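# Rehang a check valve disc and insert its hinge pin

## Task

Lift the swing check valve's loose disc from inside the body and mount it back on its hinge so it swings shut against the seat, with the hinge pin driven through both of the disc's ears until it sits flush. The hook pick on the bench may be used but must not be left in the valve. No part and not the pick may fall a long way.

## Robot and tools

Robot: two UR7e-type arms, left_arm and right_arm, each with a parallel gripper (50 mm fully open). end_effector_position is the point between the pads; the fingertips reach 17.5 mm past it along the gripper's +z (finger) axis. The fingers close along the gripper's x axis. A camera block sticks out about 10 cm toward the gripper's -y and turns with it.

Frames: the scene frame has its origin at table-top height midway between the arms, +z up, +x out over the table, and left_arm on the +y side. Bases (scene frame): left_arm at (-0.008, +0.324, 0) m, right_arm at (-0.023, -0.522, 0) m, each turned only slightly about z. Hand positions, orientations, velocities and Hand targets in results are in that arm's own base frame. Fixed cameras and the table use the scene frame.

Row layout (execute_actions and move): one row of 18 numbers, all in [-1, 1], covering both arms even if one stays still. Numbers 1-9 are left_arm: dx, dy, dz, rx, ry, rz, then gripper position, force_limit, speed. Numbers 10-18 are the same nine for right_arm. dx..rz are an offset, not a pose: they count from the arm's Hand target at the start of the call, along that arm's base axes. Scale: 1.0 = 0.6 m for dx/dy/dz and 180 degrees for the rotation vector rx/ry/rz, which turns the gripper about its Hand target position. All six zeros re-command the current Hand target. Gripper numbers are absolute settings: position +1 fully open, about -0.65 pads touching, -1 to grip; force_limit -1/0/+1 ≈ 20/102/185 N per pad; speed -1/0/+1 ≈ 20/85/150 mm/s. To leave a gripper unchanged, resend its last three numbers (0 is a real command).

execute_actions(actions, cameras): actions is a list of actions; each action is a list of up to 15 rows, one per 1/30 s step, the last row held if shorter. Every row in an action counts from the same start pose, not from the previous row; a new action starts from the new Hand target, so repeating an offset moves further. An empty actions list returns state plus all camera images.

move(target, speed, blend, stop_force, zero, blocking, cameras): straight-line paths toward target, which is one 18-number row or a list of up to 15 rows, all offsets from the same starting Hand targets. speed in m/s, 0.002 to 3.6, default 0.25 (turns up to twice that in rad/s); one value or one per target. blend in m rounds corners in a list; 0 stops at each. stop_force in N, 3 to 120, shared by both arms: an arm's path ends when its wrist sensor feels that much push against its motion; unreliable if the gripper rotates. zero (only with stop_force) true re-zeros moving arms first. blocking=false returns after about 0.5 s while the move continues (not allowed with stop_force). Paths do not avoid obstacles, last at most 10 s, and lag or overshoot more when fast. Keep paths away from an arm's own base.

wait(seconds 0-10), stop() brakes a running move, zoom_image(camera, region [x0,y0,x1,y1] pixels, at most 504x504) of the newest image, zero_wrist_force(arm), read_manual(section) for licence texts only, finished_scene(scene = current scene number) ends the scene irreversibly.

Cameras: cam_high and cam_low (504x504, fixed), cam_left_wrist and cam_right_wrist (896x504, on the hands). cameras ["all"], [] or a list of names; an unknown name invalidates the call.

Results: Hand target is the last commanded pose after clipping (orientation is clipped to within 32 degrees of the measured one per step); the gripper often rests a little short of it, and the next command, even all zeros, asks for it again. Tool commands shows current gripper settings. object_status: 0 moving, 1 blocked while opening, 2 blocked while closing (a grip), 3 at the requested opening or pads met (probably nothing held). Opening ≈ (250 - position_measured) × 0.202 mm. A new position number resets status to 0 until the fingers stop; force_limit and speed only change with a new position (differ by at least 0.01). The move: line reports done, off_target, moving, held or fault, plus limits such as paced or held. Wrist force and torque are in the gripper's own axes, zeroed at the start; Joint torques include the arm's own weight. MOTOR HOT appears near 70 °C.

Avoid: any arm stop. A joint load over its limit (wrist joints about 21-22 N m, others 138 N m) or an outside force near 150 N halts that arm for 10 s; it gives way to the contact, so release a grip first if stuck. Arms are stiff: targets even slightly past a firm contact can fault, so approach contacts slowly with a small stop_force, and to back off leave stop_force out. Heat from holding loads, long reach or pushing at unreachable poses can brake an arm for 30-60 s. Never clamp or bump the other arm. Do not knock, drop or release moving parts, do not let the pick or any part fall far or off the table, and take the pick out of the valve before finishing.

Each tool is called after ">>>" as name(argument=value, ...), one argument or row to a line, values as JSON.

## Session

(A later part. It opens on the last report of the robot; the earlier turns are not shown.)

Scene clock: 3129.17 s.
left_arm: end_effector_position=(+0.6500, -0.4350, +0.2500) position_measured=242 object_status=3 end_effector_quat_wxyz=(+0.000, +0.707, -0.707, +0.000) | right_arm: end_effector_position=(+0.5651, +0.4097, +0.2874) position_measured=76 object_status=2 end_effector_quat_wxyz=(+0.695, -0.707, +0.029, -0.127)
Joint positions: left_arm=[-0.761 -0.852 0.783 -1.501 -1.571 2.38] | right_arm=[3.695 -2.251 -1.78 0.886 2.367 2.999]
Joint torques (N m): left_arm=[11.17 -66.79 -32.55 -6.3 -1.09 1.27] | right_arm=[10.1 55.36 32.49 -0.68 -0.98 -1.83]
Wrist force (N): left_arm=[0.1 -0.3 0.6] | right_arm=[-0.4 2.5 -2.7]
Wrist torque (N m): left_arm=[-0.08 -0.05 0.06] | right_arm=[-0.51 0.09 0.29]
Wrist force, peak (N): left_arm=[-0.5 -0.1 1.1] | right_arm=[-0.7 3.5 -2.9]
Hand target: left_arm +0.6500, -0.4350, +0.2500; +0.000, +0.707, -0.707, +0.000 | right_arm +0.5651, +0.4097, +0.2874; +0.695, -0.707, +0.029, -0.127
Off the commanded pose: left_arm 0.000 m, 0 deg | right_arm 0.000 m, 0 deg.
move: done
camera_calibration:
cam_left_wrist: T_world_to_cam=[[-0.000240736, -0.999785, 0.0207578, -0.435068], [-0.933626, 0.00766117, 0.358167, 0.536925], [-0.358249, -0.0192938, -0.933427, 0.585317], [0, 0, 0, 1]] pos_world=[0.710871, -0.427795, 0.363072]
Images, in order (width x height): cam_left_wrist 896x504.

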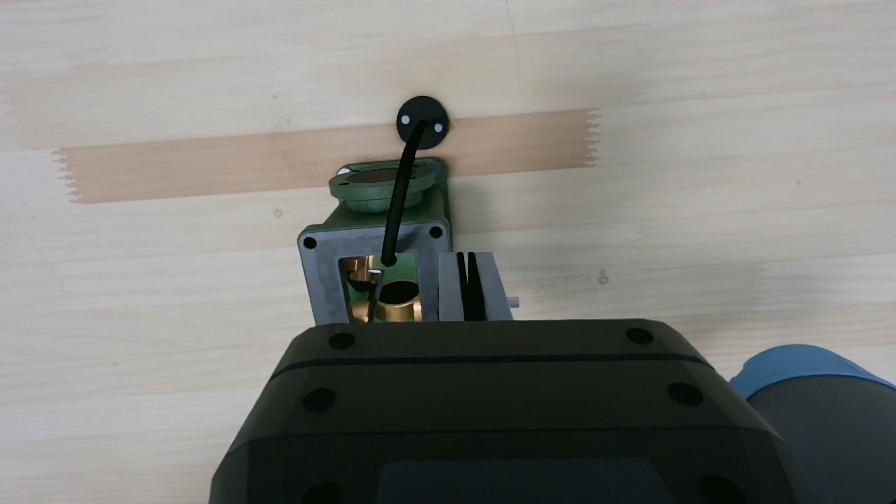

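>>> move(
  target=[0, 0, 0, 0, 0, 0, -0.6, 1, 0, 0, 0, 0.02, 0, 0, 0, -1, 0, -0.7],
  speed=0.02,
  stop_force=8,
  cameras=["cam_left_wrist"],
)

>>> zoom_image(
  camera="cam_left_wrist",
  region=[330, 245, 390, 305],
)

Scene clock: 3330.57 s.
left_arm: end_effector_position=(+0.6500, -0.4350, +0.2500) position_measured=242 object_status=3 end_effector_quat_wxyz=(+0.000, +0.707, -0.707, +0.000) | right_arm: end_effector_position=(+0.5651, +0.4097, +0.2970) position_measured=76 object_status=2 end_effector_quat_wxyz=(+0.695, -0.707, +0.029, -0.127)
Joint positions: left_arm=[-0.761 -0.852 0.783 -1.501 -1.571 2.38] | right_arm=[3.695 -2.233 -1.778 0.866 2.367 2.999]
Joint torques (N m): left_arm=[10.54 -65.22 -24.54 -4.78 -0.84 1.16] | right_arm=[9.74 50.4 8.42 2.57 -0.84 -0.3]
Wrist force (N): left_arm=[-0.1 -0.1 0.3] | right_arm=[-0.3 3.5 -2.4]
Wrist torque (N m): left_arm=[-0.05 -0.02 0.07] | right_arm=[-0.57 0.09 0.30]
Wrist force, peak (N): left_arm=[-0.1 -0.7 1.1] | right_arm=[-0.6 19.1 -0.9]
Hand target: left_arm +0.6500, -0.4350, +0.2500; +0.000, +0.707, -0.707, +0.000 | right_arm +0.5651, +0.4097, +0.2970; +0.695, -0.707, +0.029, -0.127 (not the last commanded pose)
Off the commanded pose: left_arm 0.000 m, 0 deg | right_arm 0.002 m, 0 deg.
move: contact (right_arm)
camera_calibration:
cam_left_wrist: T_world_to_cam=[[-0.000240736, -0.999785, 0.0207578, -0.435068], [-0.933626, 0.00766117, 0.358167, 0.536925], [-0.358249, -0.0192938, -0.933427, 0.585317], [0, 0, 0, 1]] pos_world=[0.710871, -0.427795, 0.363072]
Images, in order (width x height): cam_left_wrist 896x504.

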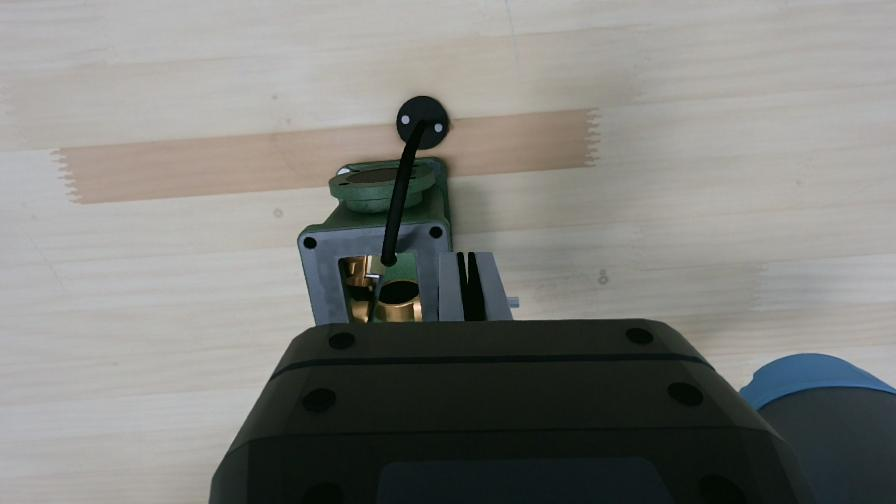

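Scaled by 8.400 from the camera's 896x504 image, which has a finer 1280x720 frame.

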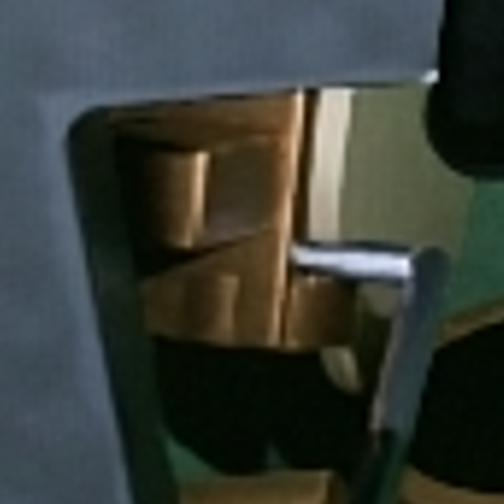

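>>> move(
  target=[
    [0, 0, 0, 0, 0, 0, -0.6, 1, 0, 0, 0, -0.0025, 0, 0, 0, -1, 0, -0.7],
    [0, 0, 0, 0, 0, 0, -0.6, 1, 0, -0.0013, -0.0133, -0.0025, 0, 0, 0, -1, 0, -0.7],
  ],
  speed=0.02,
  cameras=["cam_left_wrist"],
)

>>> zoom_image(
  camera="cam_left_wrist",
  region=[330, 245, 390, 305],
)

Scene clock: 3348.10 s.
left_arm: end_effector_position=(+0.6500, -0.4350, +0.2500) position_measured=242 object_status=3 end_effector_quat_wxyz=(+0.000, +0.707, -0.707, +0.000) | right_arm: end_effector_position=(+0.5643, +0.4015, +0.2955) position_measured=76 object_status=2 end_effector_quat_wxyz=(+0.695, -0.707, +0.029, -0.127)
Joint positions: left_arm=[-0.761 -0.852 0.783 -1.501 -1.571 2.38] | right_arm=[3.682 -2.231 -1.788 0.874 2.379 2.999]
Joint torques (N m): left_arm=[10.44 -65.14 -26.41 -3.04 -0.8 1.03] | right_arm=[7.69 57 20.95 4.35 -0.78 -1.67]
Wrist force (N): left_arm=[-0.2 -0.4 0.6] | right_arm=[-0.9 1.8 -0.7]
Wrist torque (N m): left_arm=[-0.09 -0.01 0.06] | right_arm=[-0.15 0.16 0.30]
Wrist force, peak (N): left_arm=[-0.1 -0.6 1.2] | right_arm=[-0.8 5.5 -2.5]
Hand target: left_arm +0.6500, -0.4350, +0.2500; +0.000, +0.707, -0.707, +0.000 | right_arm +0.5643, +0.4017, +0.2955; +0.695, -0.707, +0.029, -0.127
Off the commanded pose: left_arm 0.000 m, 0 deg | right_arm 0.000 m, 0 deg.
move: done
camera_calibration:
cam_left_wrist: T_world_to_cam=[[-0.000240736, -0.999785, 0.0207578, -0.435068], [-0.933626, 0.00766117, 0.358167, 0.536925], [-0.358249, -0.0192938, -0.933427, 0.585317], [0, 0, 0, 1]] pos_world=[0.710871, -0.427795, 0.363072]
Images, in order (width x height): cam_left_wrist 896x504.

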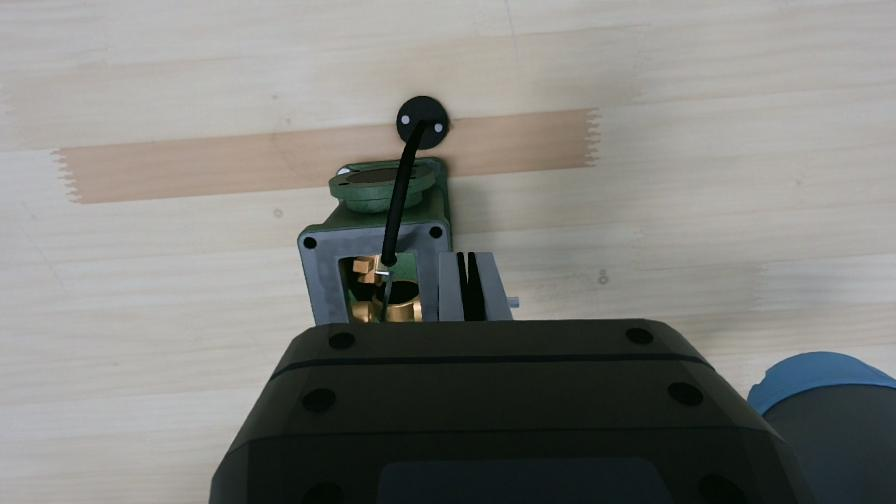

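Scaled by 8.400 from the camera's 896x504 image, which has a finer 1280x720 frame.

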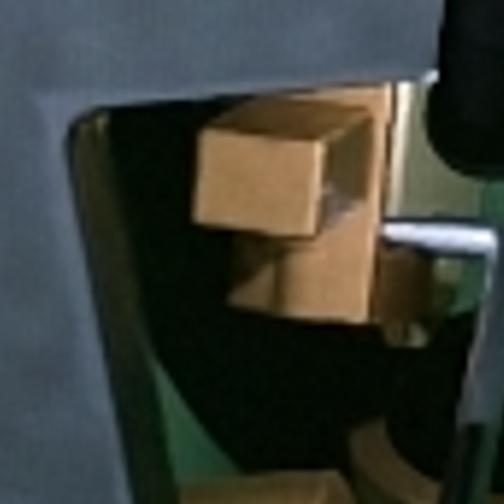

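>>> move(
  target=[0, 0, 0, 0, 0, 0, -0.6, 1, 0, 0, 0, 0.0333, 0, 0, 0, -1, 0, -0.7],
  speed=0.025,
  stop_force=6,
  cameras=["cam_left_wrist"],
)

>>> zoom_image(
  camera="cam_left_wrist",
  region=[330, 245, 390, 305],
)

Scene clock: 3367.83 s.
left_arm: end_effector_position=(+0.6500, -0.4350, +0.2500) position_measured=242 object_status=3 end_effector_quat_wxyz=(+0.000, +0.707, -0.707, +0.000) | right_arm: end_effector_position=(+0.5643, +0.4017, +0.3155) position_measured=76 object_status=2 end_effector_quat_wxyz=(+0.695, -0.707, +0.029, -0.127)
Joint positions: left_arm=[-0.761 -0.852 0.783 -1.501 -1.571 2.38] | right_arm=[3.682 -2.195 -1.783 0.833 2.379 2.999]
Joint torques (N m): left_arm=[10.22 -63.41 -26.68 -1.34 -0.8 1.22] | right_arm=[10.38 46.71 17.71 5.65 -0.73 1]
Wrist force (N): left_arm=[-0.2 -0.4 1.0] | right_arm=[-0.8 1.8 -0.5]
Wrist torque (N m): left_arm=[-0.09 -0.01 0.06] | right_arm=[-0.13 0.13 0.31]
Wrist force, peak (N): left_arm=[-0.3 -0.5 1.4] | right_arm=[-1.0 2.7 -0.3]
Hand target: left_arm +0.6500, -0.4350, +0.2500; +0.000, +0.707, -0.707, +0.000 | right_arm +0.5643, +0.4017, +0.3155; +0.695, -0.707, +0.029, -0.127
Off the commanded pose: left_arm 0.000 m, 0 deg | right_arm 0.000 m, 0 deg.
move: done
camera_calibration:
cam_left_wrist: T_world_to_cam=[[-0.000240736, -0.999785, 0.0207578, -0.435068], [-0.933626, 0.00766117, 0.358167, 0.536925], [-0.358249, -0.0192938, -0.933427, 0.585317], [0, 0, 0, 1]] pos_world=[0.710871, -0.427795, 0.363072]
Images, in order (width x height): cam_left_wrist 896x504.

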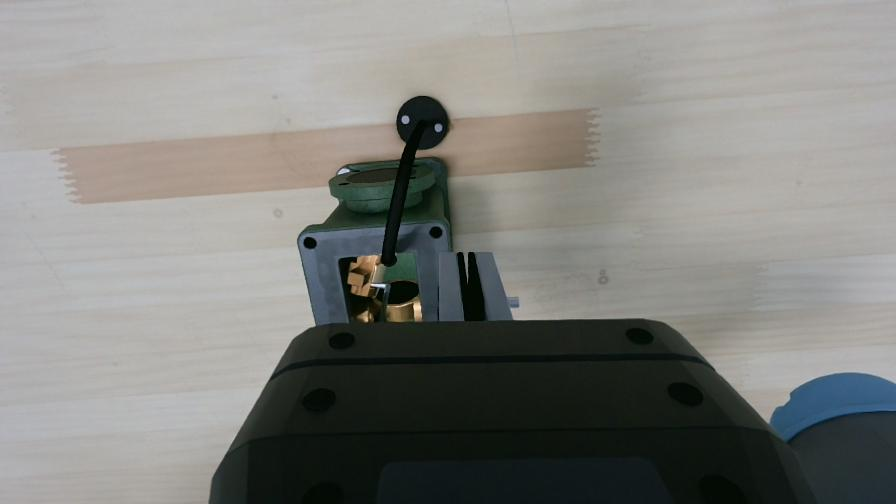

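Scaled by 8.400 from the camera's 896x504 image, which has a finer 1280x720 frame.

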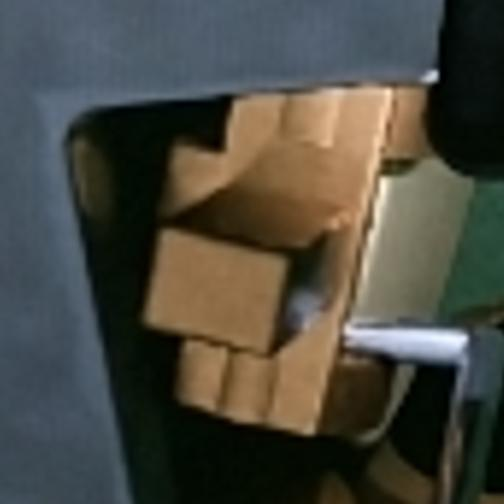

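>>> move(
  target=[0, 0, 0, 0, 0, 0, -0.6, 1, 0, 0, 0, 0.02, 0, 0, 0, -1, 0, -0.7],
  speed=0.025,
  stop_force=6,
  cameras=["cam_left_wrist"],
)

>>> zoom_image(
  camera="cam_left_wrist",
  region=[330, 250, 390, 310],
)

Scene clock: 3382.03 s.
left_arm: end_effector_position=(+0.6500, -0.4350, +0.2500) position_measured=242 object_status=3 end_effector_quat_wxyz=(+0.000, +0.707, -0.707, +0.000) | right_arm: end_effector_position=(+0.5643, +0.4017, +0.3275) position_measured=76 object_status=2 end_effector_quat_wxyz=(+0.695, -0.707, +0.029, -0.127)
Joint positions: left_arm=[-0.761 -0.852 0.783 -1.501 -1.571 2.38] | right_arm=[3.682 -2.174 -1.778 0.807 2.379 2.999]
Joint torques (N m): left_arm=[11.52 -61.82 -26.06 -1.12 -0.71 1.17] | right_arm=[10.02 47.37 15.28 5.6 0.47 -1.1]
Wrist force (N): left_arm=[-0.1 -0.4 0.8] | right_arm=[-0.7 2.5 -1.2]
Wrist torque (N m): left_arm=[-0.10 -0.03 0.07] | right_arm=[-0.27 0.13 0.26]
Wrist force, peak (N): left_arm=[-0.1 -0.4 1.1] | right_arm=[-1.1 4.7 -2.2]
Hand target: left_arm +0.6500, -0.4350, +0.2500; +0.000, +0.707, -0.707, +0.000 | right_arm +0.5643, +0.4017, +0.3275; +0.695, -0.707, +0.029, -0.127
Off the commanded pose: left_arm 0.000 m, 0 deg | right_arm 0.000 m, 0 deg.
move: done
camera_calibration:
cam_left_wrist: T_world_to_cam=[[-0.000240736, -0.999785, 0.0207578, -0.435068], [-0.933626, 0.00766117, 0.358167, 0.536925], [-0.358249, -0.0192938, -0.933427, 0.585317], [0, 0, 0, 1]] pos_world=[0.710871, -0.427795, 0.363072]
Images, in order (width x height): cam_left_wrist 896x504.

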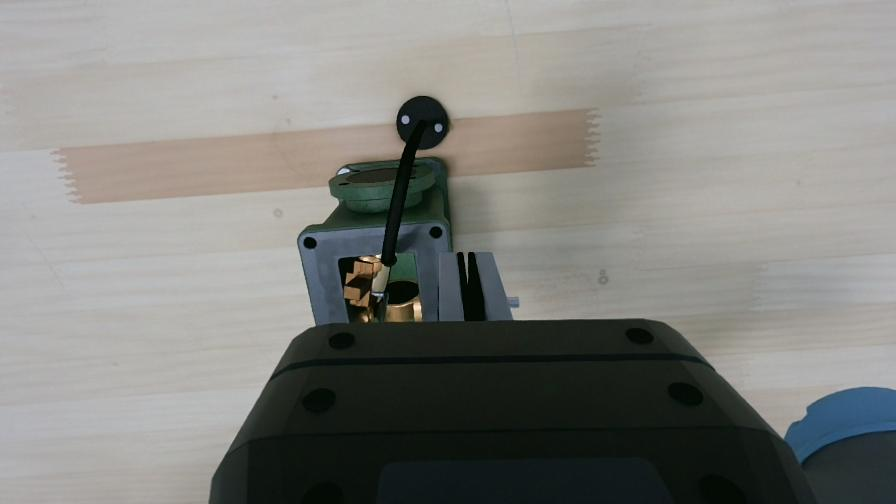

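Scaled by 8.400 from the camera's 896x504 image, which has a finer 1280x720 frame.

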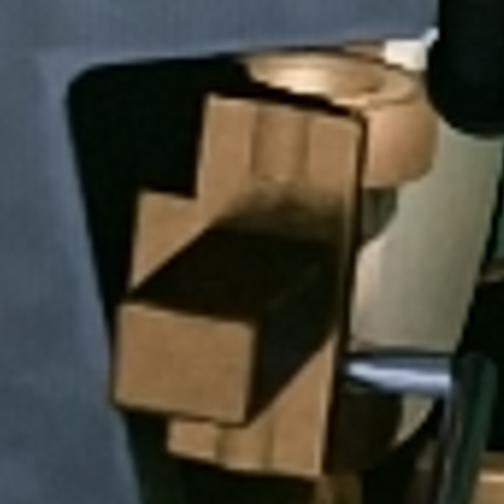

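>>> zoom_image(
  camera="cam_left_wrist",
  region=[360, 252, 392, 284],
)

>>> zoom_image(
  camera="cam_left_wrist",
  region=[335, 275, 395, 325],
)

Scaled by 15.750 from the camera's 896x504 image, which has a finer 1280x720 frame.

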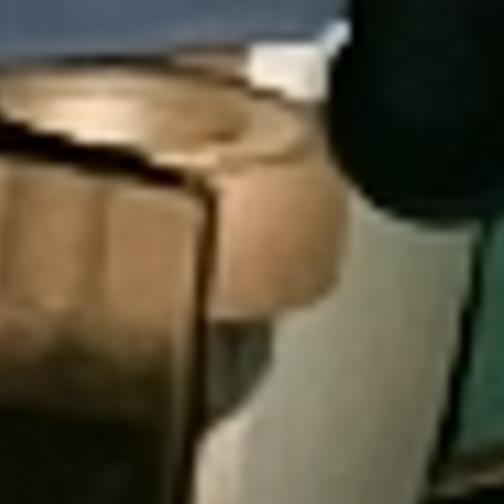

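Scaled by 8.400 from the camera's 896x504 image, which has a finer 1280x720 frame.

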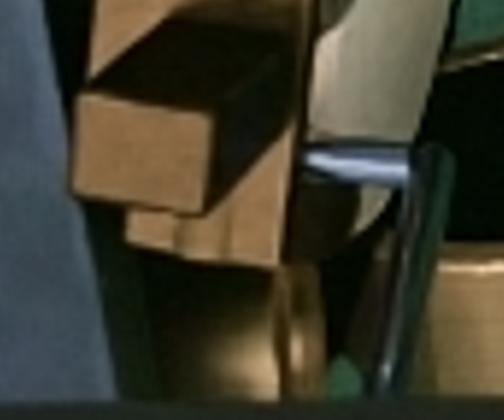

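>>> move(
  target=[
    [0, 0, 0, 0, 0, 0, -0.6, 1, 0, -0.0306, 0.0069, -0.0052, -0.0061, -0.0271, 0, -1, 0, -0.7],
    [0, 0, 0, 0, 0, 0, -0.6, 1, 0, -0.0606, 0.0137, -0.0132, -0.0122, -0.0542, 0, -1, 0, -0.7],
    [0, 0, 0, 0, 0, 0, -0.6, 1, 0, -0.0898, 0.0203, -0.0238, -0.0183, -0.0813, 0, -1, 0, -0.7],
    [0, 0, 0, 0, 0, 0, -0.6, 1, 0, -0.1180, 0.0266, -0.0370, -0.0244, -0.1083, 0, -1, 0, -0.7],
  ],
  speed=0.04,
  blend=0.003,
  cameras=["cam_left_wrist"],
)

>>> zoom_image(
  camera="cam_left_wrist",
  region=[330, 250, 400, 320],
)

Scene clock: 3650.93 s.
left_arm: end_effector_position=(+0.6500, -0.4350, +0.2500) position_measured=242 object_status=3 end_effector_quat_wxyz=(+0.000, +0.707, -0.707, +0.000) | right_arm: end_effector_position=(+0.4934, +0.4177, +0.3052) position_measured=76 object_status=2 end_effector_quat_wxyz=(+0.662, -0.702, -0.094, -0.246) end_effector_velocity=(+0.000, +0.000, +0.001) end_effector_angular_velocity=(+0.003, +0.004, +0.001)
Joint positions: left_arm=[-0.761 -0.852 0.783 -1.501 -1.571 2.38] | right_arm=[3.793 -2.115 -1.982 0.952 2.267 2.651]
Joint velocities: left_arm=[within noise] | right_arm=[0 0.001 0.001 0.001 0.001 0.006]
Joint torques (N m): left_arm=[10.63 -61.12 -25.52 -1.14 -0.67 1.03] | right_arm=[-5.97 54.55 29.03 1.73 0.7 1.47]
Wrist force (N): left_arm=[-0.2 -0.7 1.0] | right_arm=[-1.3 2.5 -2.6]
Wrist torque (N m): left_arm=[-0.14 0.00 0.06] | right_arm=[-0.59 0.16 0.37]
Wrist force, peak (N): left_arm=[-0.3 -0.8 1.1] | right_arm=[-1.6 2.5 -2.7]
Hand target: left_arm +0.6500, -0.4350, +0.2500; +0.000, +0.707, -0.707, +0.000 | right_arm +0.4935, +0.4177, +0.3053; +0.662, -0.702, -0.094, -0.246
Off the commanded pose: left_arm 0.000 m, 0 deg | right_arm 0.000 m, 0 deg.
move: done
camera_calibration:
cam_left_wrist: T_world_to_cam=[[-0.000240736, -0.999785, 0.0207578, -0.435068], [-0.933626, 0.00766117, 0.358167, 0.536925], [-0.358249, -0.0192938, -0.933427, 0.585317], [0, 0, 0, 1]] pos_world=[0.710871, -0.427795, 0.363072]
Images, in order (width x height): cam_left_wrist 896x504.

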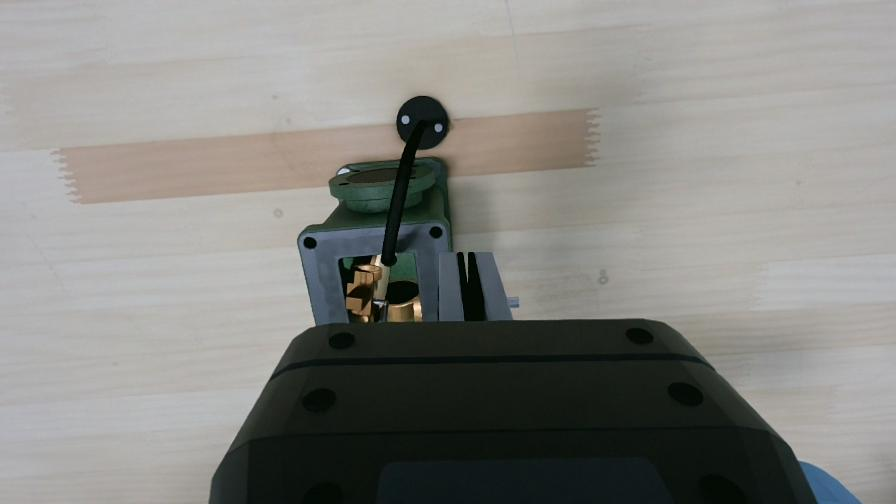

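Scaled by 7.200 from the camera's 896x504 image, which has a finer 1280x720 frame.

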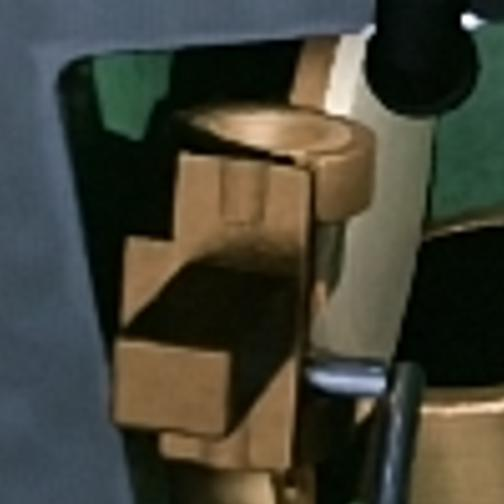

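>>> zoom_image(
  camera="cam_left_wrist",
  region=[350, 250, 395, 290],
)

>>> zoom_image(
  camera="cam_left_wrist",
  region=[345, 280, 395, 322],
)

Scaled by 11.200 from the camera's 896x504 image, which has a finer 1280x720 frame.

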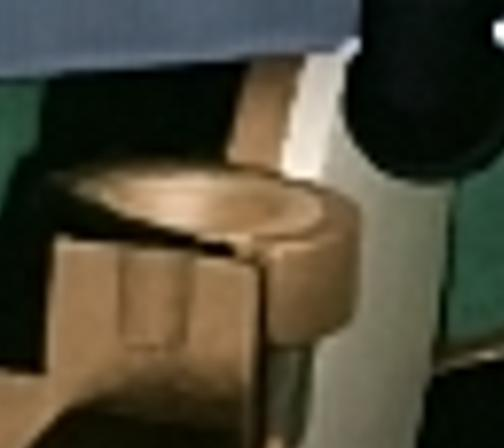

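Scaled by 10.080 from the camera's 896x504 image, which has a finer 1280x720 frame.

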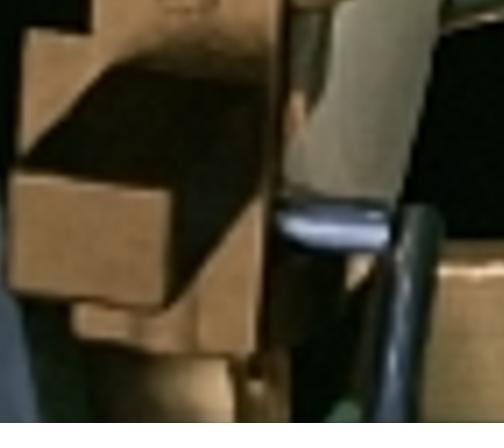

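>>> move(
  target=[
    [0, 0, 0, 0, 0, 0, -0.6, 1, 0, -0.0345, 0.0078, -0.0092, -0.0086, -0.0379, 0, -1, 0, -0.7],
  ],
  speed=0.03,
  cameras=["cam_left_wrist"],
)

>>> zoom_image(
  camera="cam_left_wrist",
  region=[330, 250, 400, 320],
)

Scene clock: 3761.03 s.
left_arm: end_effector_position=(+0.6500, -0.4350, +0.2500) position_measured=242 object_status=3 end_effector_quat_wxyz=(+0.000, +0.707, -0.707, +0.000) | right_arm: end_effector_position=(+0.4727, +0.4224, +0.2997) position_measured=76 object_status=2 end_effector_quat_wxyz=(+0.646, -0.695, -0.136, -0.286)
Joint positions: left_arm=[-0.761 -0.852 0.783 -1.501 -1.571 2.38] | right_arm=[3.831 -2.1 -2.036 0.992 2.229 2.529]
Joint torques (N m): left_arm=[10.95 -59.85 -26.77 -0.92 -0.55 0.94] | right_arm=[-0.99 52.23 20.28 3.87 0.45 1.59]
Wrist force (N): left_arm=[-0.1 -0.5 0.7] | right_arm=[-1.8 2.1 -2.2]
Wrist torque (N m): left_arm=[-0.11 -0.01 0.06] | right_arm=[-0.53 0.16 0.47]
Wrist force, peak (N): left_arm=[0.0 -0.6 1.2] | right_arm=[-1.9 2.5 -2.8]
Hand target: left_arm +0.6500, -0.4350, +0.2500; +0.000, +0.707, -0.707, +0.000 | right_arm +0.4728, +0.4224, +0.2998; +0.646, -0.695, -0.136, -0.286
Off the commanded pose: left_arm 0.000 m, 0 deg | right_arm 0.000 m, 0 deg.
move: done
camera_calibration:
cam_left_wrist: T_world_to_cam=[[-0.000240736, -0.999785, 0.0207578, -0.435068], [-0.933626, 0.00766117, 0.358167, 0.536925], [-0.358249, -0.0192938, -0.933427, 0.585317], [0, 0, 0, 1]] pos_world=[0.710871, -0.427795, 0.363072]
Images, in order (width x height): cam_left_wrist 896x504.

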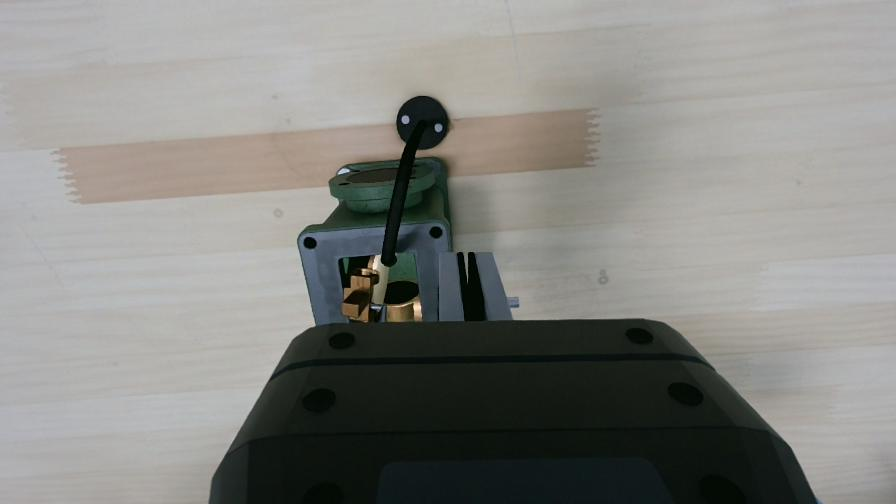

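Scaled by 7.200 from the camera's 896x504 image, which has a finer 1280x720 frame.

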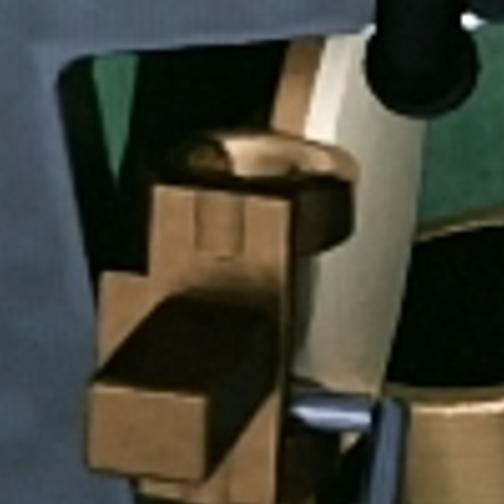

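>>> move(
  target=[
    [-0.0167, 0.125, 0.1, 0, 0, 0, 0.14, 1, 0, 0, 0, 0, 0, 0, 0, -1, 0, -0.7],
    [-0.05, 0.1583, 0.05, -0.0404, 0.0454, 0.4611, 0.14, 1, 0, 0, 0, 0, 0, 0, 0, -1, 0, -0.7],
  ],
  speed=[0.12, 0.3],
  blend=0.02,
  cameras=["cam_left_wrist", "cam_low", "cam_high"],
)

Scene clock: 3801.83 s.
left_arm: end_effector_position=(+0.6200, -0.3399, +0.2800) position_measured=132 object_status=3 end_effector_quat_wxyz=(+0.087, +0.994, -0.059, -0.005) | right_arm: end_effector_position=(+0.4728, +0.4224, +0.2998) position_measured=76 object_status=2 end_effector_quat_wxyz=(+0.646, -0.695, -0.136, -0.286)
Joint positions: left_arm=[-0.635 -1.114 1.158 -1.702 -1.723 1.047] | right_arm=[3.831 -2.1 -2.036 0.992 2.229 2.529]
Joint torques (N m): left_arm=[-9.41 -42.91 -42.68 -0.89 1.32 -1.65] | right_arm=[-9.74 44.72 31.36 -0.29 0.69 1.52]
Wrist force (N): left_arm=[-0.8 -0.3 0.9] | right_arm=[-0.6 0.8 -2.4]
Wrist torque (N m): left_arm=[-0.07 0.07 0.03] | right_arm=[-0.55 0.10 0.49]
Wrist force, peak (N): left_arm=[1.7 -0.8 2.0] | right_arm=[-1.9 2.3 -2.2]
Hand target: left_arm +0.6200, -0.3400, +0.2800; +0.087, +0.994, -0.059, -0.005 | right_arm +0.4728, +0.4224, +0.2998; +0.646, -0.695, -0.136, -0.286
Off the commanded pose: left_arm 0.000 m, 0 deg | right_arm 0.000 m, 0 deg.
move: done
camera_calibration:
cam_left_wrist: T_world_to_cam=[[0.993188, -0.114668, 0.020713, -0.655614], [-0.108906, -0.850259, 0.514975, -0.349448], [-0.0414398, -0.513723, -0.856955, 0.218488], [0, 0, 0, 1]] pos_world=[0.622145, -0.260057, 0.380771]
Images, in order (width x height): cam_high 504x504, cam_low 504x504, cam_left_wrist 896x504.

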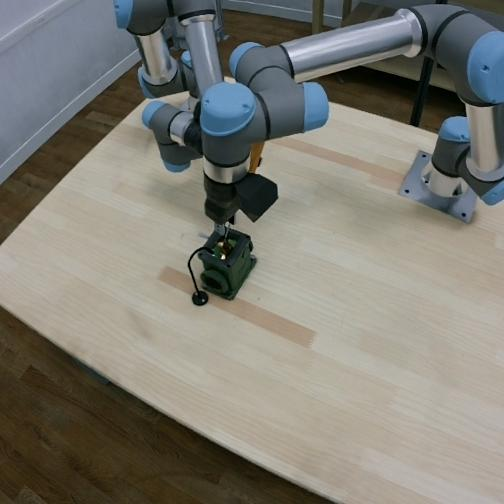

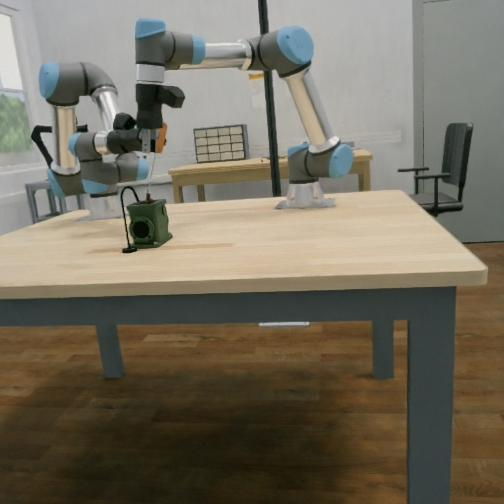

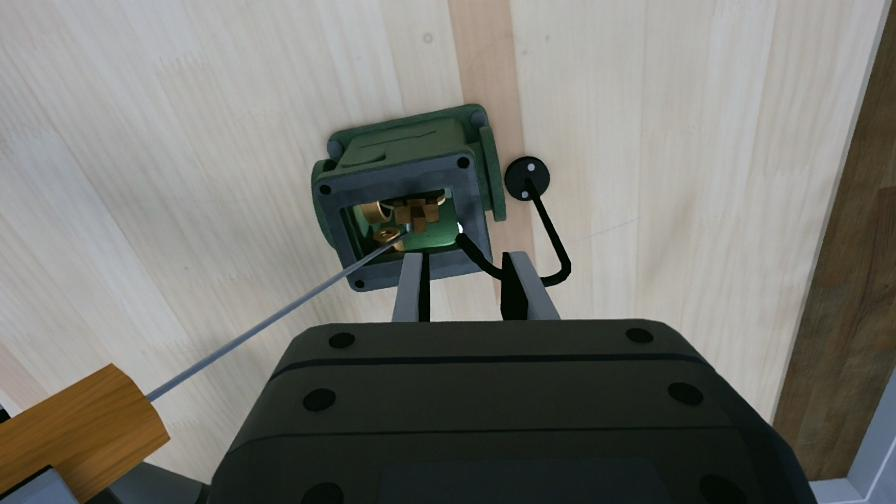

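>>> zoom_image(
  camera="cam_left_wrist",
  region=[335, 175, 475, 285],
)

Scaled by 3.600 from the camera's 896x504 image, which has a finer 1280x720 frame.

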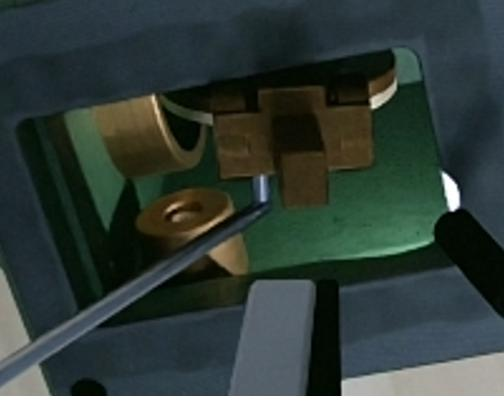

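>>> zoom_image(
  camera="cam_left_wrist",
  region=[385, 230, 565, 330],
)

Scaled by 2.800 from the camera's 896x504 image, which has a finer 1280x720 frame.

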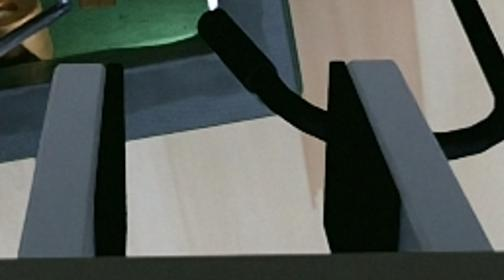

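>>> zoom_image(
  camera="cam_low",
  region=[110, 140, 200, 260],
)

>>> zoom_image(
  camera="cam_high",
  region=[170, 200, 280, 310],
)

Scaled by 4.200 from the camera's 504x504 image, which has a finer 720x720 frame.

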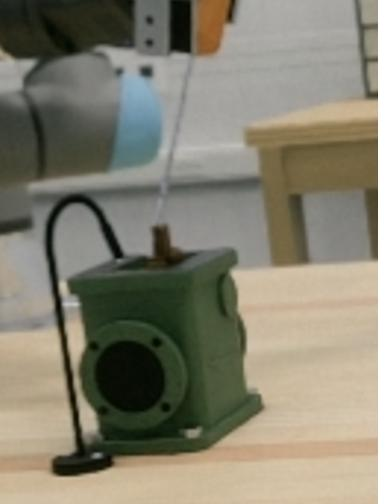

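Scaled by 4.582 from the camera's 504x504 image, which has a finer 720x720 frame.

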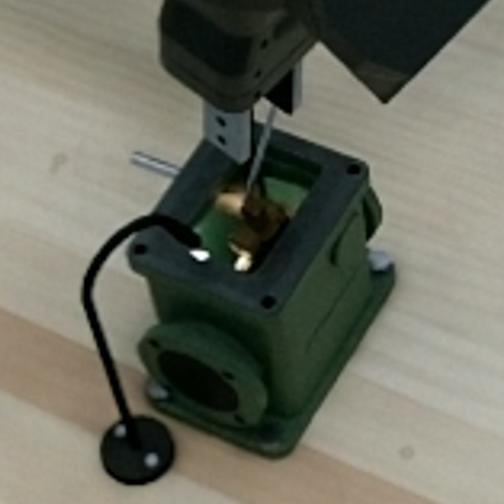

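>>> zoom_image(
  camera="cam_low",
  region=[125, 175, 175, 225],
)

Scaled by 10.080 from the camera's 504x504 image, which has a finer 720x720 frame.

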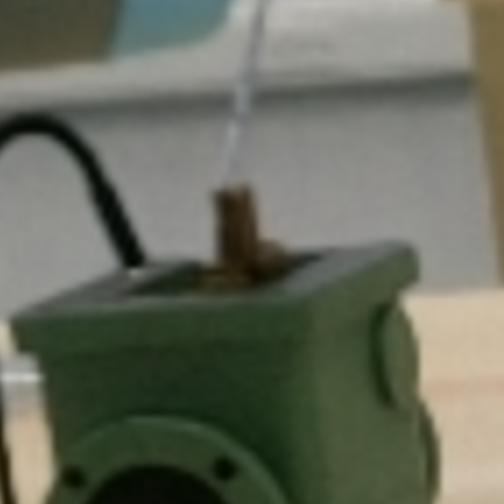

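>>> move(
  target=[
    [-0.0388, -0.0482, -0.1275, 0, 0, 0, 0.14, 1, 0, 0, 0, 0, 0, 0, 0, -1, 0, -0.7],
  ],
  speed=0.1,
  cameras=["cam_left_wrist", "cam_low"],
)

>>> zoom_image(
  camera="cam_left_wrist",
  region=[380, 190, 560, 310],
)

>>> zoom_image(
  camera="cam_low",
  region=[125, 165, 175, 215],
)

Scene clock: 3905.47 s.
left_arm: end_effector_position=(+0.5967, -0.3690, +0.2034) position_measured=132 object_status=3 end_effector_quat_wxyz=(+0.087, +0.994, -0.059, -0.005) | right_arm: end_effector_position=(+0.4728, +0.4224, +0.2998) position_measured=76 object_status=2 end_effector_quat_wxyz=(+0.646, -0.695, -0.136, -0.286)
Joint positions: left_arm=[-0.69 -1.106 1.346 -1.906 -1.718 0.992] | right_arm=[3.831 -2.1 -2.036 0.992 2.229 2.529]
Joint torques (N m): left_arm=[11.54 -56.59 -38.08 -1.37 0.11 1.34] | right_arm=[-9.94 44.48 31.66 -0.07 0.73 1.37]
Wrist force (N): left_arm=[-0.1 -0.5 0.8] | right_arm=[-0.8 0.9 -2.4]
Wrist torque (N m): left_arm=[-0.09 -0.03 0.03] | right_arm=[-0.55 0.11 0.49]
Wrist force, peak (N): left_arm=[-0.7 -0.4 2.7] | right_arm=[-1.8 2.0 -2.5]
Hand target: left_arm +0.5967, -0.3690, +0.2035; +0.087, +0.994, -0.059, -0.005 | right_arm +0.4728, +0.4224, +0.2998; +0.646, -0.695, -0.136, -0.286
Off the commanded pose: left_arm 0.000 m, 0 deg | right_arm 0.000 m, 0 deg.
move: done
camera_calibration:
cam_left_wrist: T_world_to_cam=[[0.993195, -0.114639, 0.0205506, -0.634169], [-0.108807, -0.85038, 0.514797, -0.33732], [-0.04154, -0.513529, -0.857066, 0.13708], [0, 0, 0, 1]] pos_world=[0.598845, -0.289156, 0.30417]
Images, in order (width x height): cam_low 504x504, cam_left_wrist 896x504.

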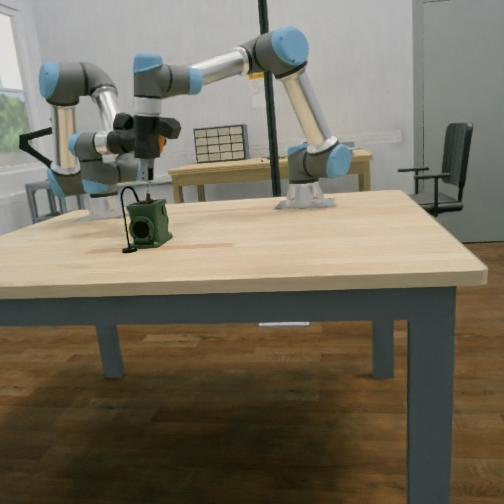

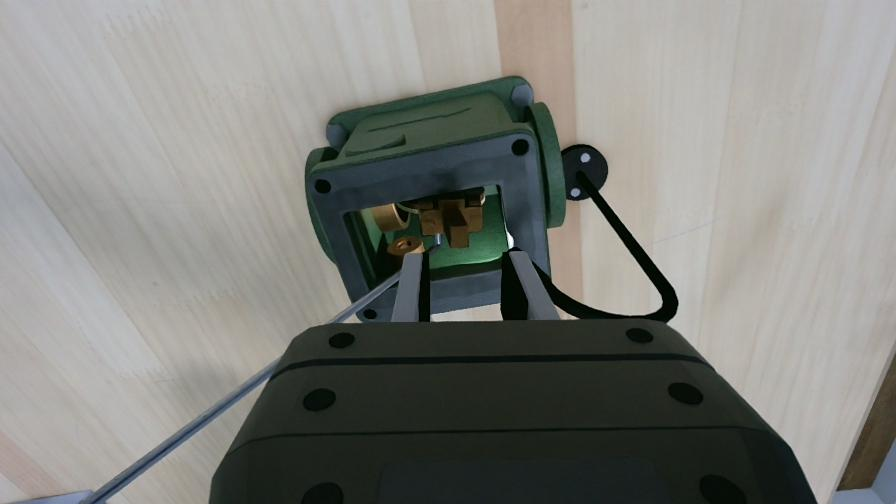

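Scaled by 2.800 from the camera's 896x504 image, which has a finer 1280x720 frame.

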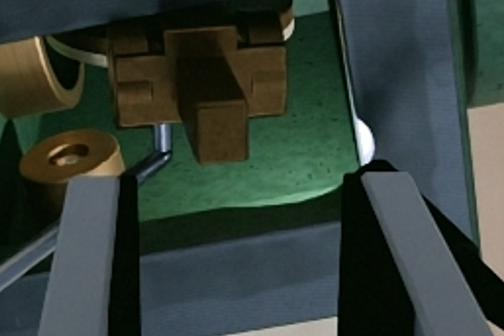

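Scaled by 10.080 from the camera's 504x504 image, which has a finer 720x720 frame.

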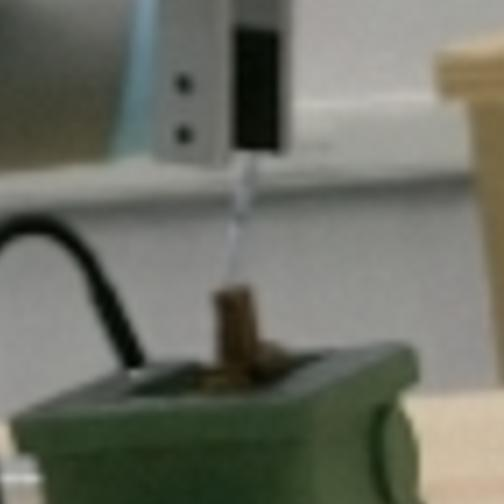

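>>> move(
  target=[
    [-0.0007, -0.0065, -0.0558, 0, 0, 0, 0.14, 1, 0, 0, 0, 0, 0, 0, 0, -1, 0, -0.7],
  ],
  speed=0.05,
  stop_force=6,
  cameras=["cam_left_wrist", "cam_low"],
)

>>> zoom_image(
  camera="cam_left_wrist",
  region=[380, 190, 560, 310],
)

>>> zoom_image(
  camera="cam_low",
  region=[125, 165, 175, 215],
)

Scene clock: 3936.20 s.
left_arm: end_effector_position=(+0.5963, -0.3729, +0.1700) position_measured=132 object_status=3 end_effector_quat_wxyz=(+0.087, +0.994, -0.059, -0.005) | right_arm: end_effector_position=(+0.4728, +0.4224, +0.2998) position_measured=76 object_status=2 end_effector_quat_wxyz=(+0.646, -0.695, -0.136, -0.286)
Joint positions: left_arm=[-0.695 -1.08 1.396 -1.982 -1.718 0.987] | right_arm=[3.831 -2.1 -2.036 0.992 2.229 2.529]
Joint torques (N m): left_arm=[8.55 -56.83 -41.1 -1.01 1.03 1.28] | right_arm=[-10.22 45.23 31.39 0.13 0.56 1.32]
Wrist force (N): left_arm=[-0.3 -0.5 1.1] | right_arm=[-1.7 2.2 -2.2]
Wrist torque (N m): left_arm=[-0.10 0.00 0.02] | right_arm=[-0.52 0.13 0.48]
Wrist force, peak (N): left_arm=[-0.1 -0.7 1.8] | right_arm=[-1.8 2.1 -2.5]
Hand target: left_arm +0.5963, -0.3729, +0.1700; +0.087, +0.994, -0.059, -0.005 | right_arm +0.4728, +0.4224, +0.2998; +0.646, -0.695, -0.136, -0.286
Off the commanded pose: left_arm 0.000 m, 0 deg | right_arm 0.000 m, 0 deg.
move: done
camera_calibration:
cam_left_wrist: T_world_to_cam=[[0.993194, -0.11464, 0.020567, -0.633525], [-0.108811, -0.850308, 0.514913, -0.32341], [-0.0415416, -0.513647, -0.856995, 0.106433], [0, 0, 0, 1]] pos_world=[0.598445, -0.292957, 0.270771]
Images, in order (width x height): cam_low 504x504, cam_left_wrist 896x504.

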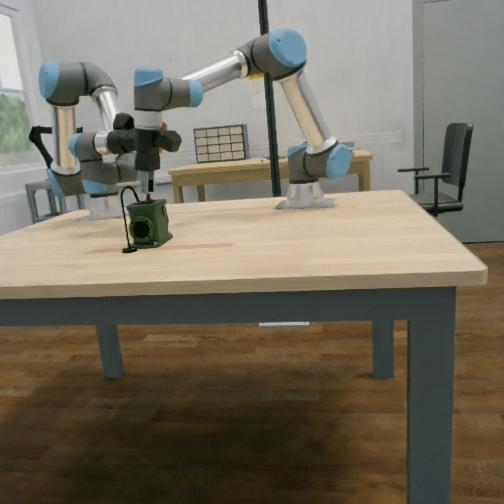

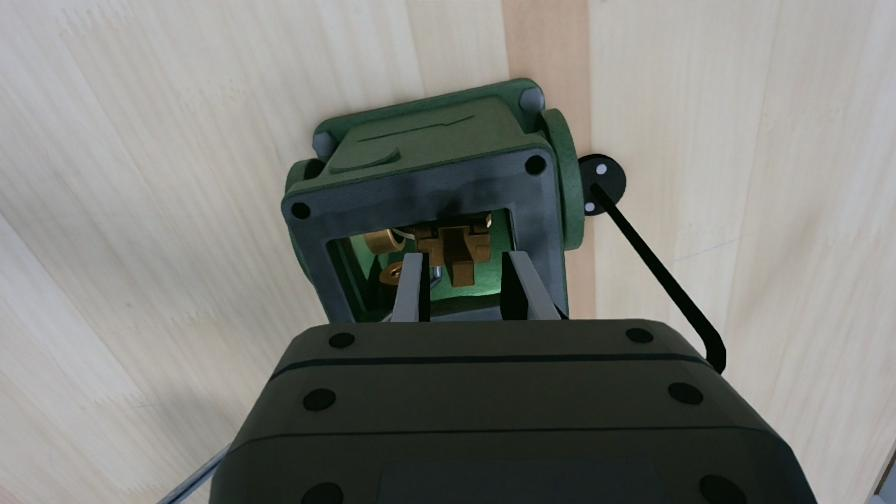

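Scaled by 2.800 from the camera's 896x504 image, which has a finer 1280x720 frame.

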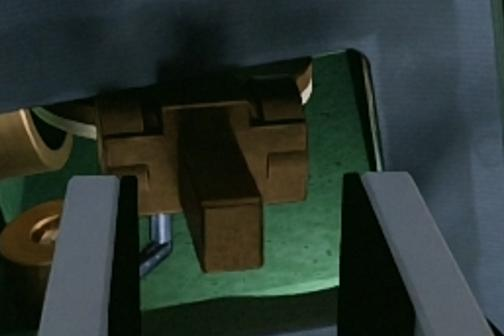

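Scaled by 10.080 from the camera's 504x504 image, which has a finer 720x720 frame.

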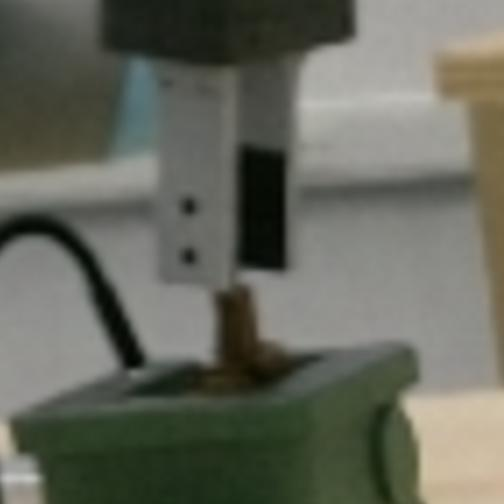

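>>> move(
  target=[
    [-0.0018, 0.0015, -0.0295, 0, 0, 0, 0.14, 1, 0, 0, 0, 0, 0, 0, 0, -1, 0, -0.7],
  ],
  speed=0.03,
  stop_force=5,
  cameras=["cam_left_wrist", "cam_low"],
)

>>> zoom_image(
  camera="cam_left_wrist",
  region=[380, 210, 560, 330],
)

>>> zoom_image(
  camera="cam_low",
  region=[125, 165, 175, 215],
)

Scene clock: 3980.70 s.
left_arm: end_effector_position=(+0.5952, -0.3720, +0.1523) position_measured=132 object_status=3 end_effector_quat_wxyz=(+0.087, +0.994, -0.059, -0.005) | right_arm: end_effector_position=(+0.4728, +0.4224, +0.2998) position_measured=76 object_status=2 end_effector_quat_wxyz=(+0.646, -0.695, -0.136, -0.286)
Joint positions: left_arm=[-0.695 -1.069 1.427 -2.024 -1.718 0.987] | right_arm=[3.831 -2.1 -2.036 0.992 2.229 2.529]
Joint torques (N m): left_arm=[8.39 -58.02 -40.91 -1.17 -0.91 0.38] | right_arm=[-10.33 45.05 31.8 0.27 0.51 1.29]
Wrist force (N): left_arm=[-0.3 -0.5 1.2] | right_arm=[-1.8 2.0 -2.1]
Wrist torque (N m): left_arm=[-0.10 -0.02 0.03] | right_arm=[-0.54 0.16 0.49]
Wrist force, peak (N): left_arm=[-0.6 -0.7 1.5] | right_arm=[-1.9 2.1 -2.5]
Hand target: left_arm +0.5952, -0.3720, +0.1523; +0.087, +0.994, -0.059, -0.005 | right_arm +0.4728, +0.4224, +0.2998; +0.646, -0.695, -0.136, -0.286
Off the commanded pose: left_arm 0.000 m, 0 deg | right_arm 0.000 m, 0 deg.
move: done
camera_calibration:
cam_left_wrist: T_world_to_cam=[[0.993198, -0.11459, 0.0206523, -0.631975], [-0.108811, -0.850314, 0.514904, -0.313649], [-0.0414418, -0.513649, -0.856999, 0.0916216], [0, 0, 0, 1]] pos_world=[0.597345, -0.292057, 0.253071]
Images, in order (width x height): cam_low 504x504, cam_left_wrist 896x504.

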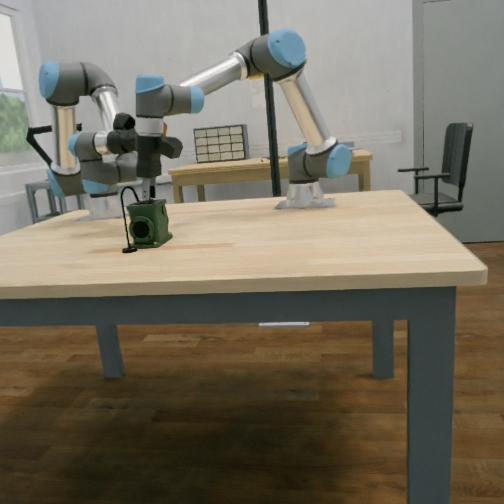

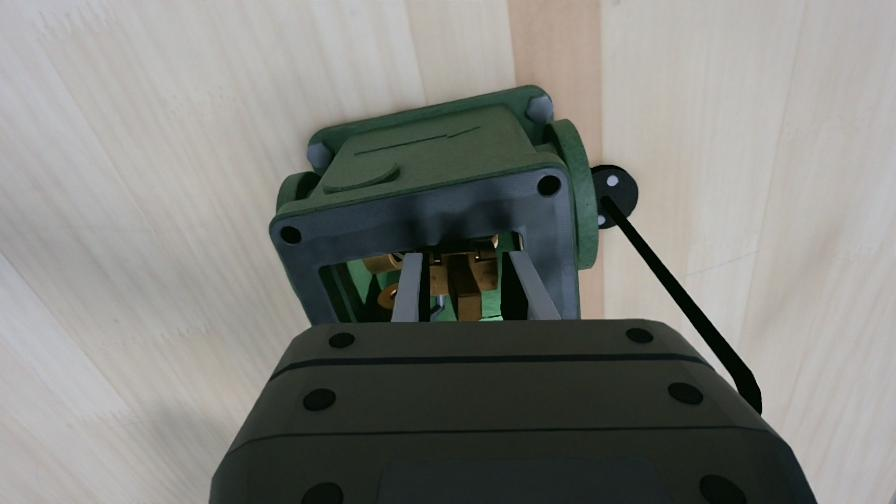

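Scaled by 2.800 from the camera's 896x504 image, which has a finer 1280x720 frame.

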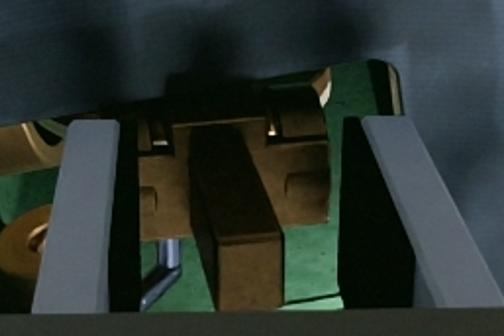

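Scaled by 10.080 from the camera's 504x504 image, which has a finer 720x720 frame.

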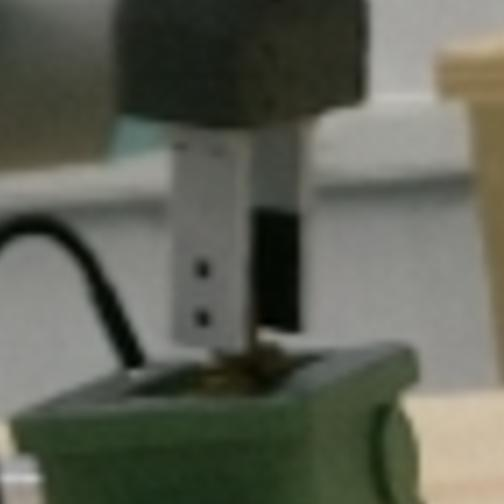

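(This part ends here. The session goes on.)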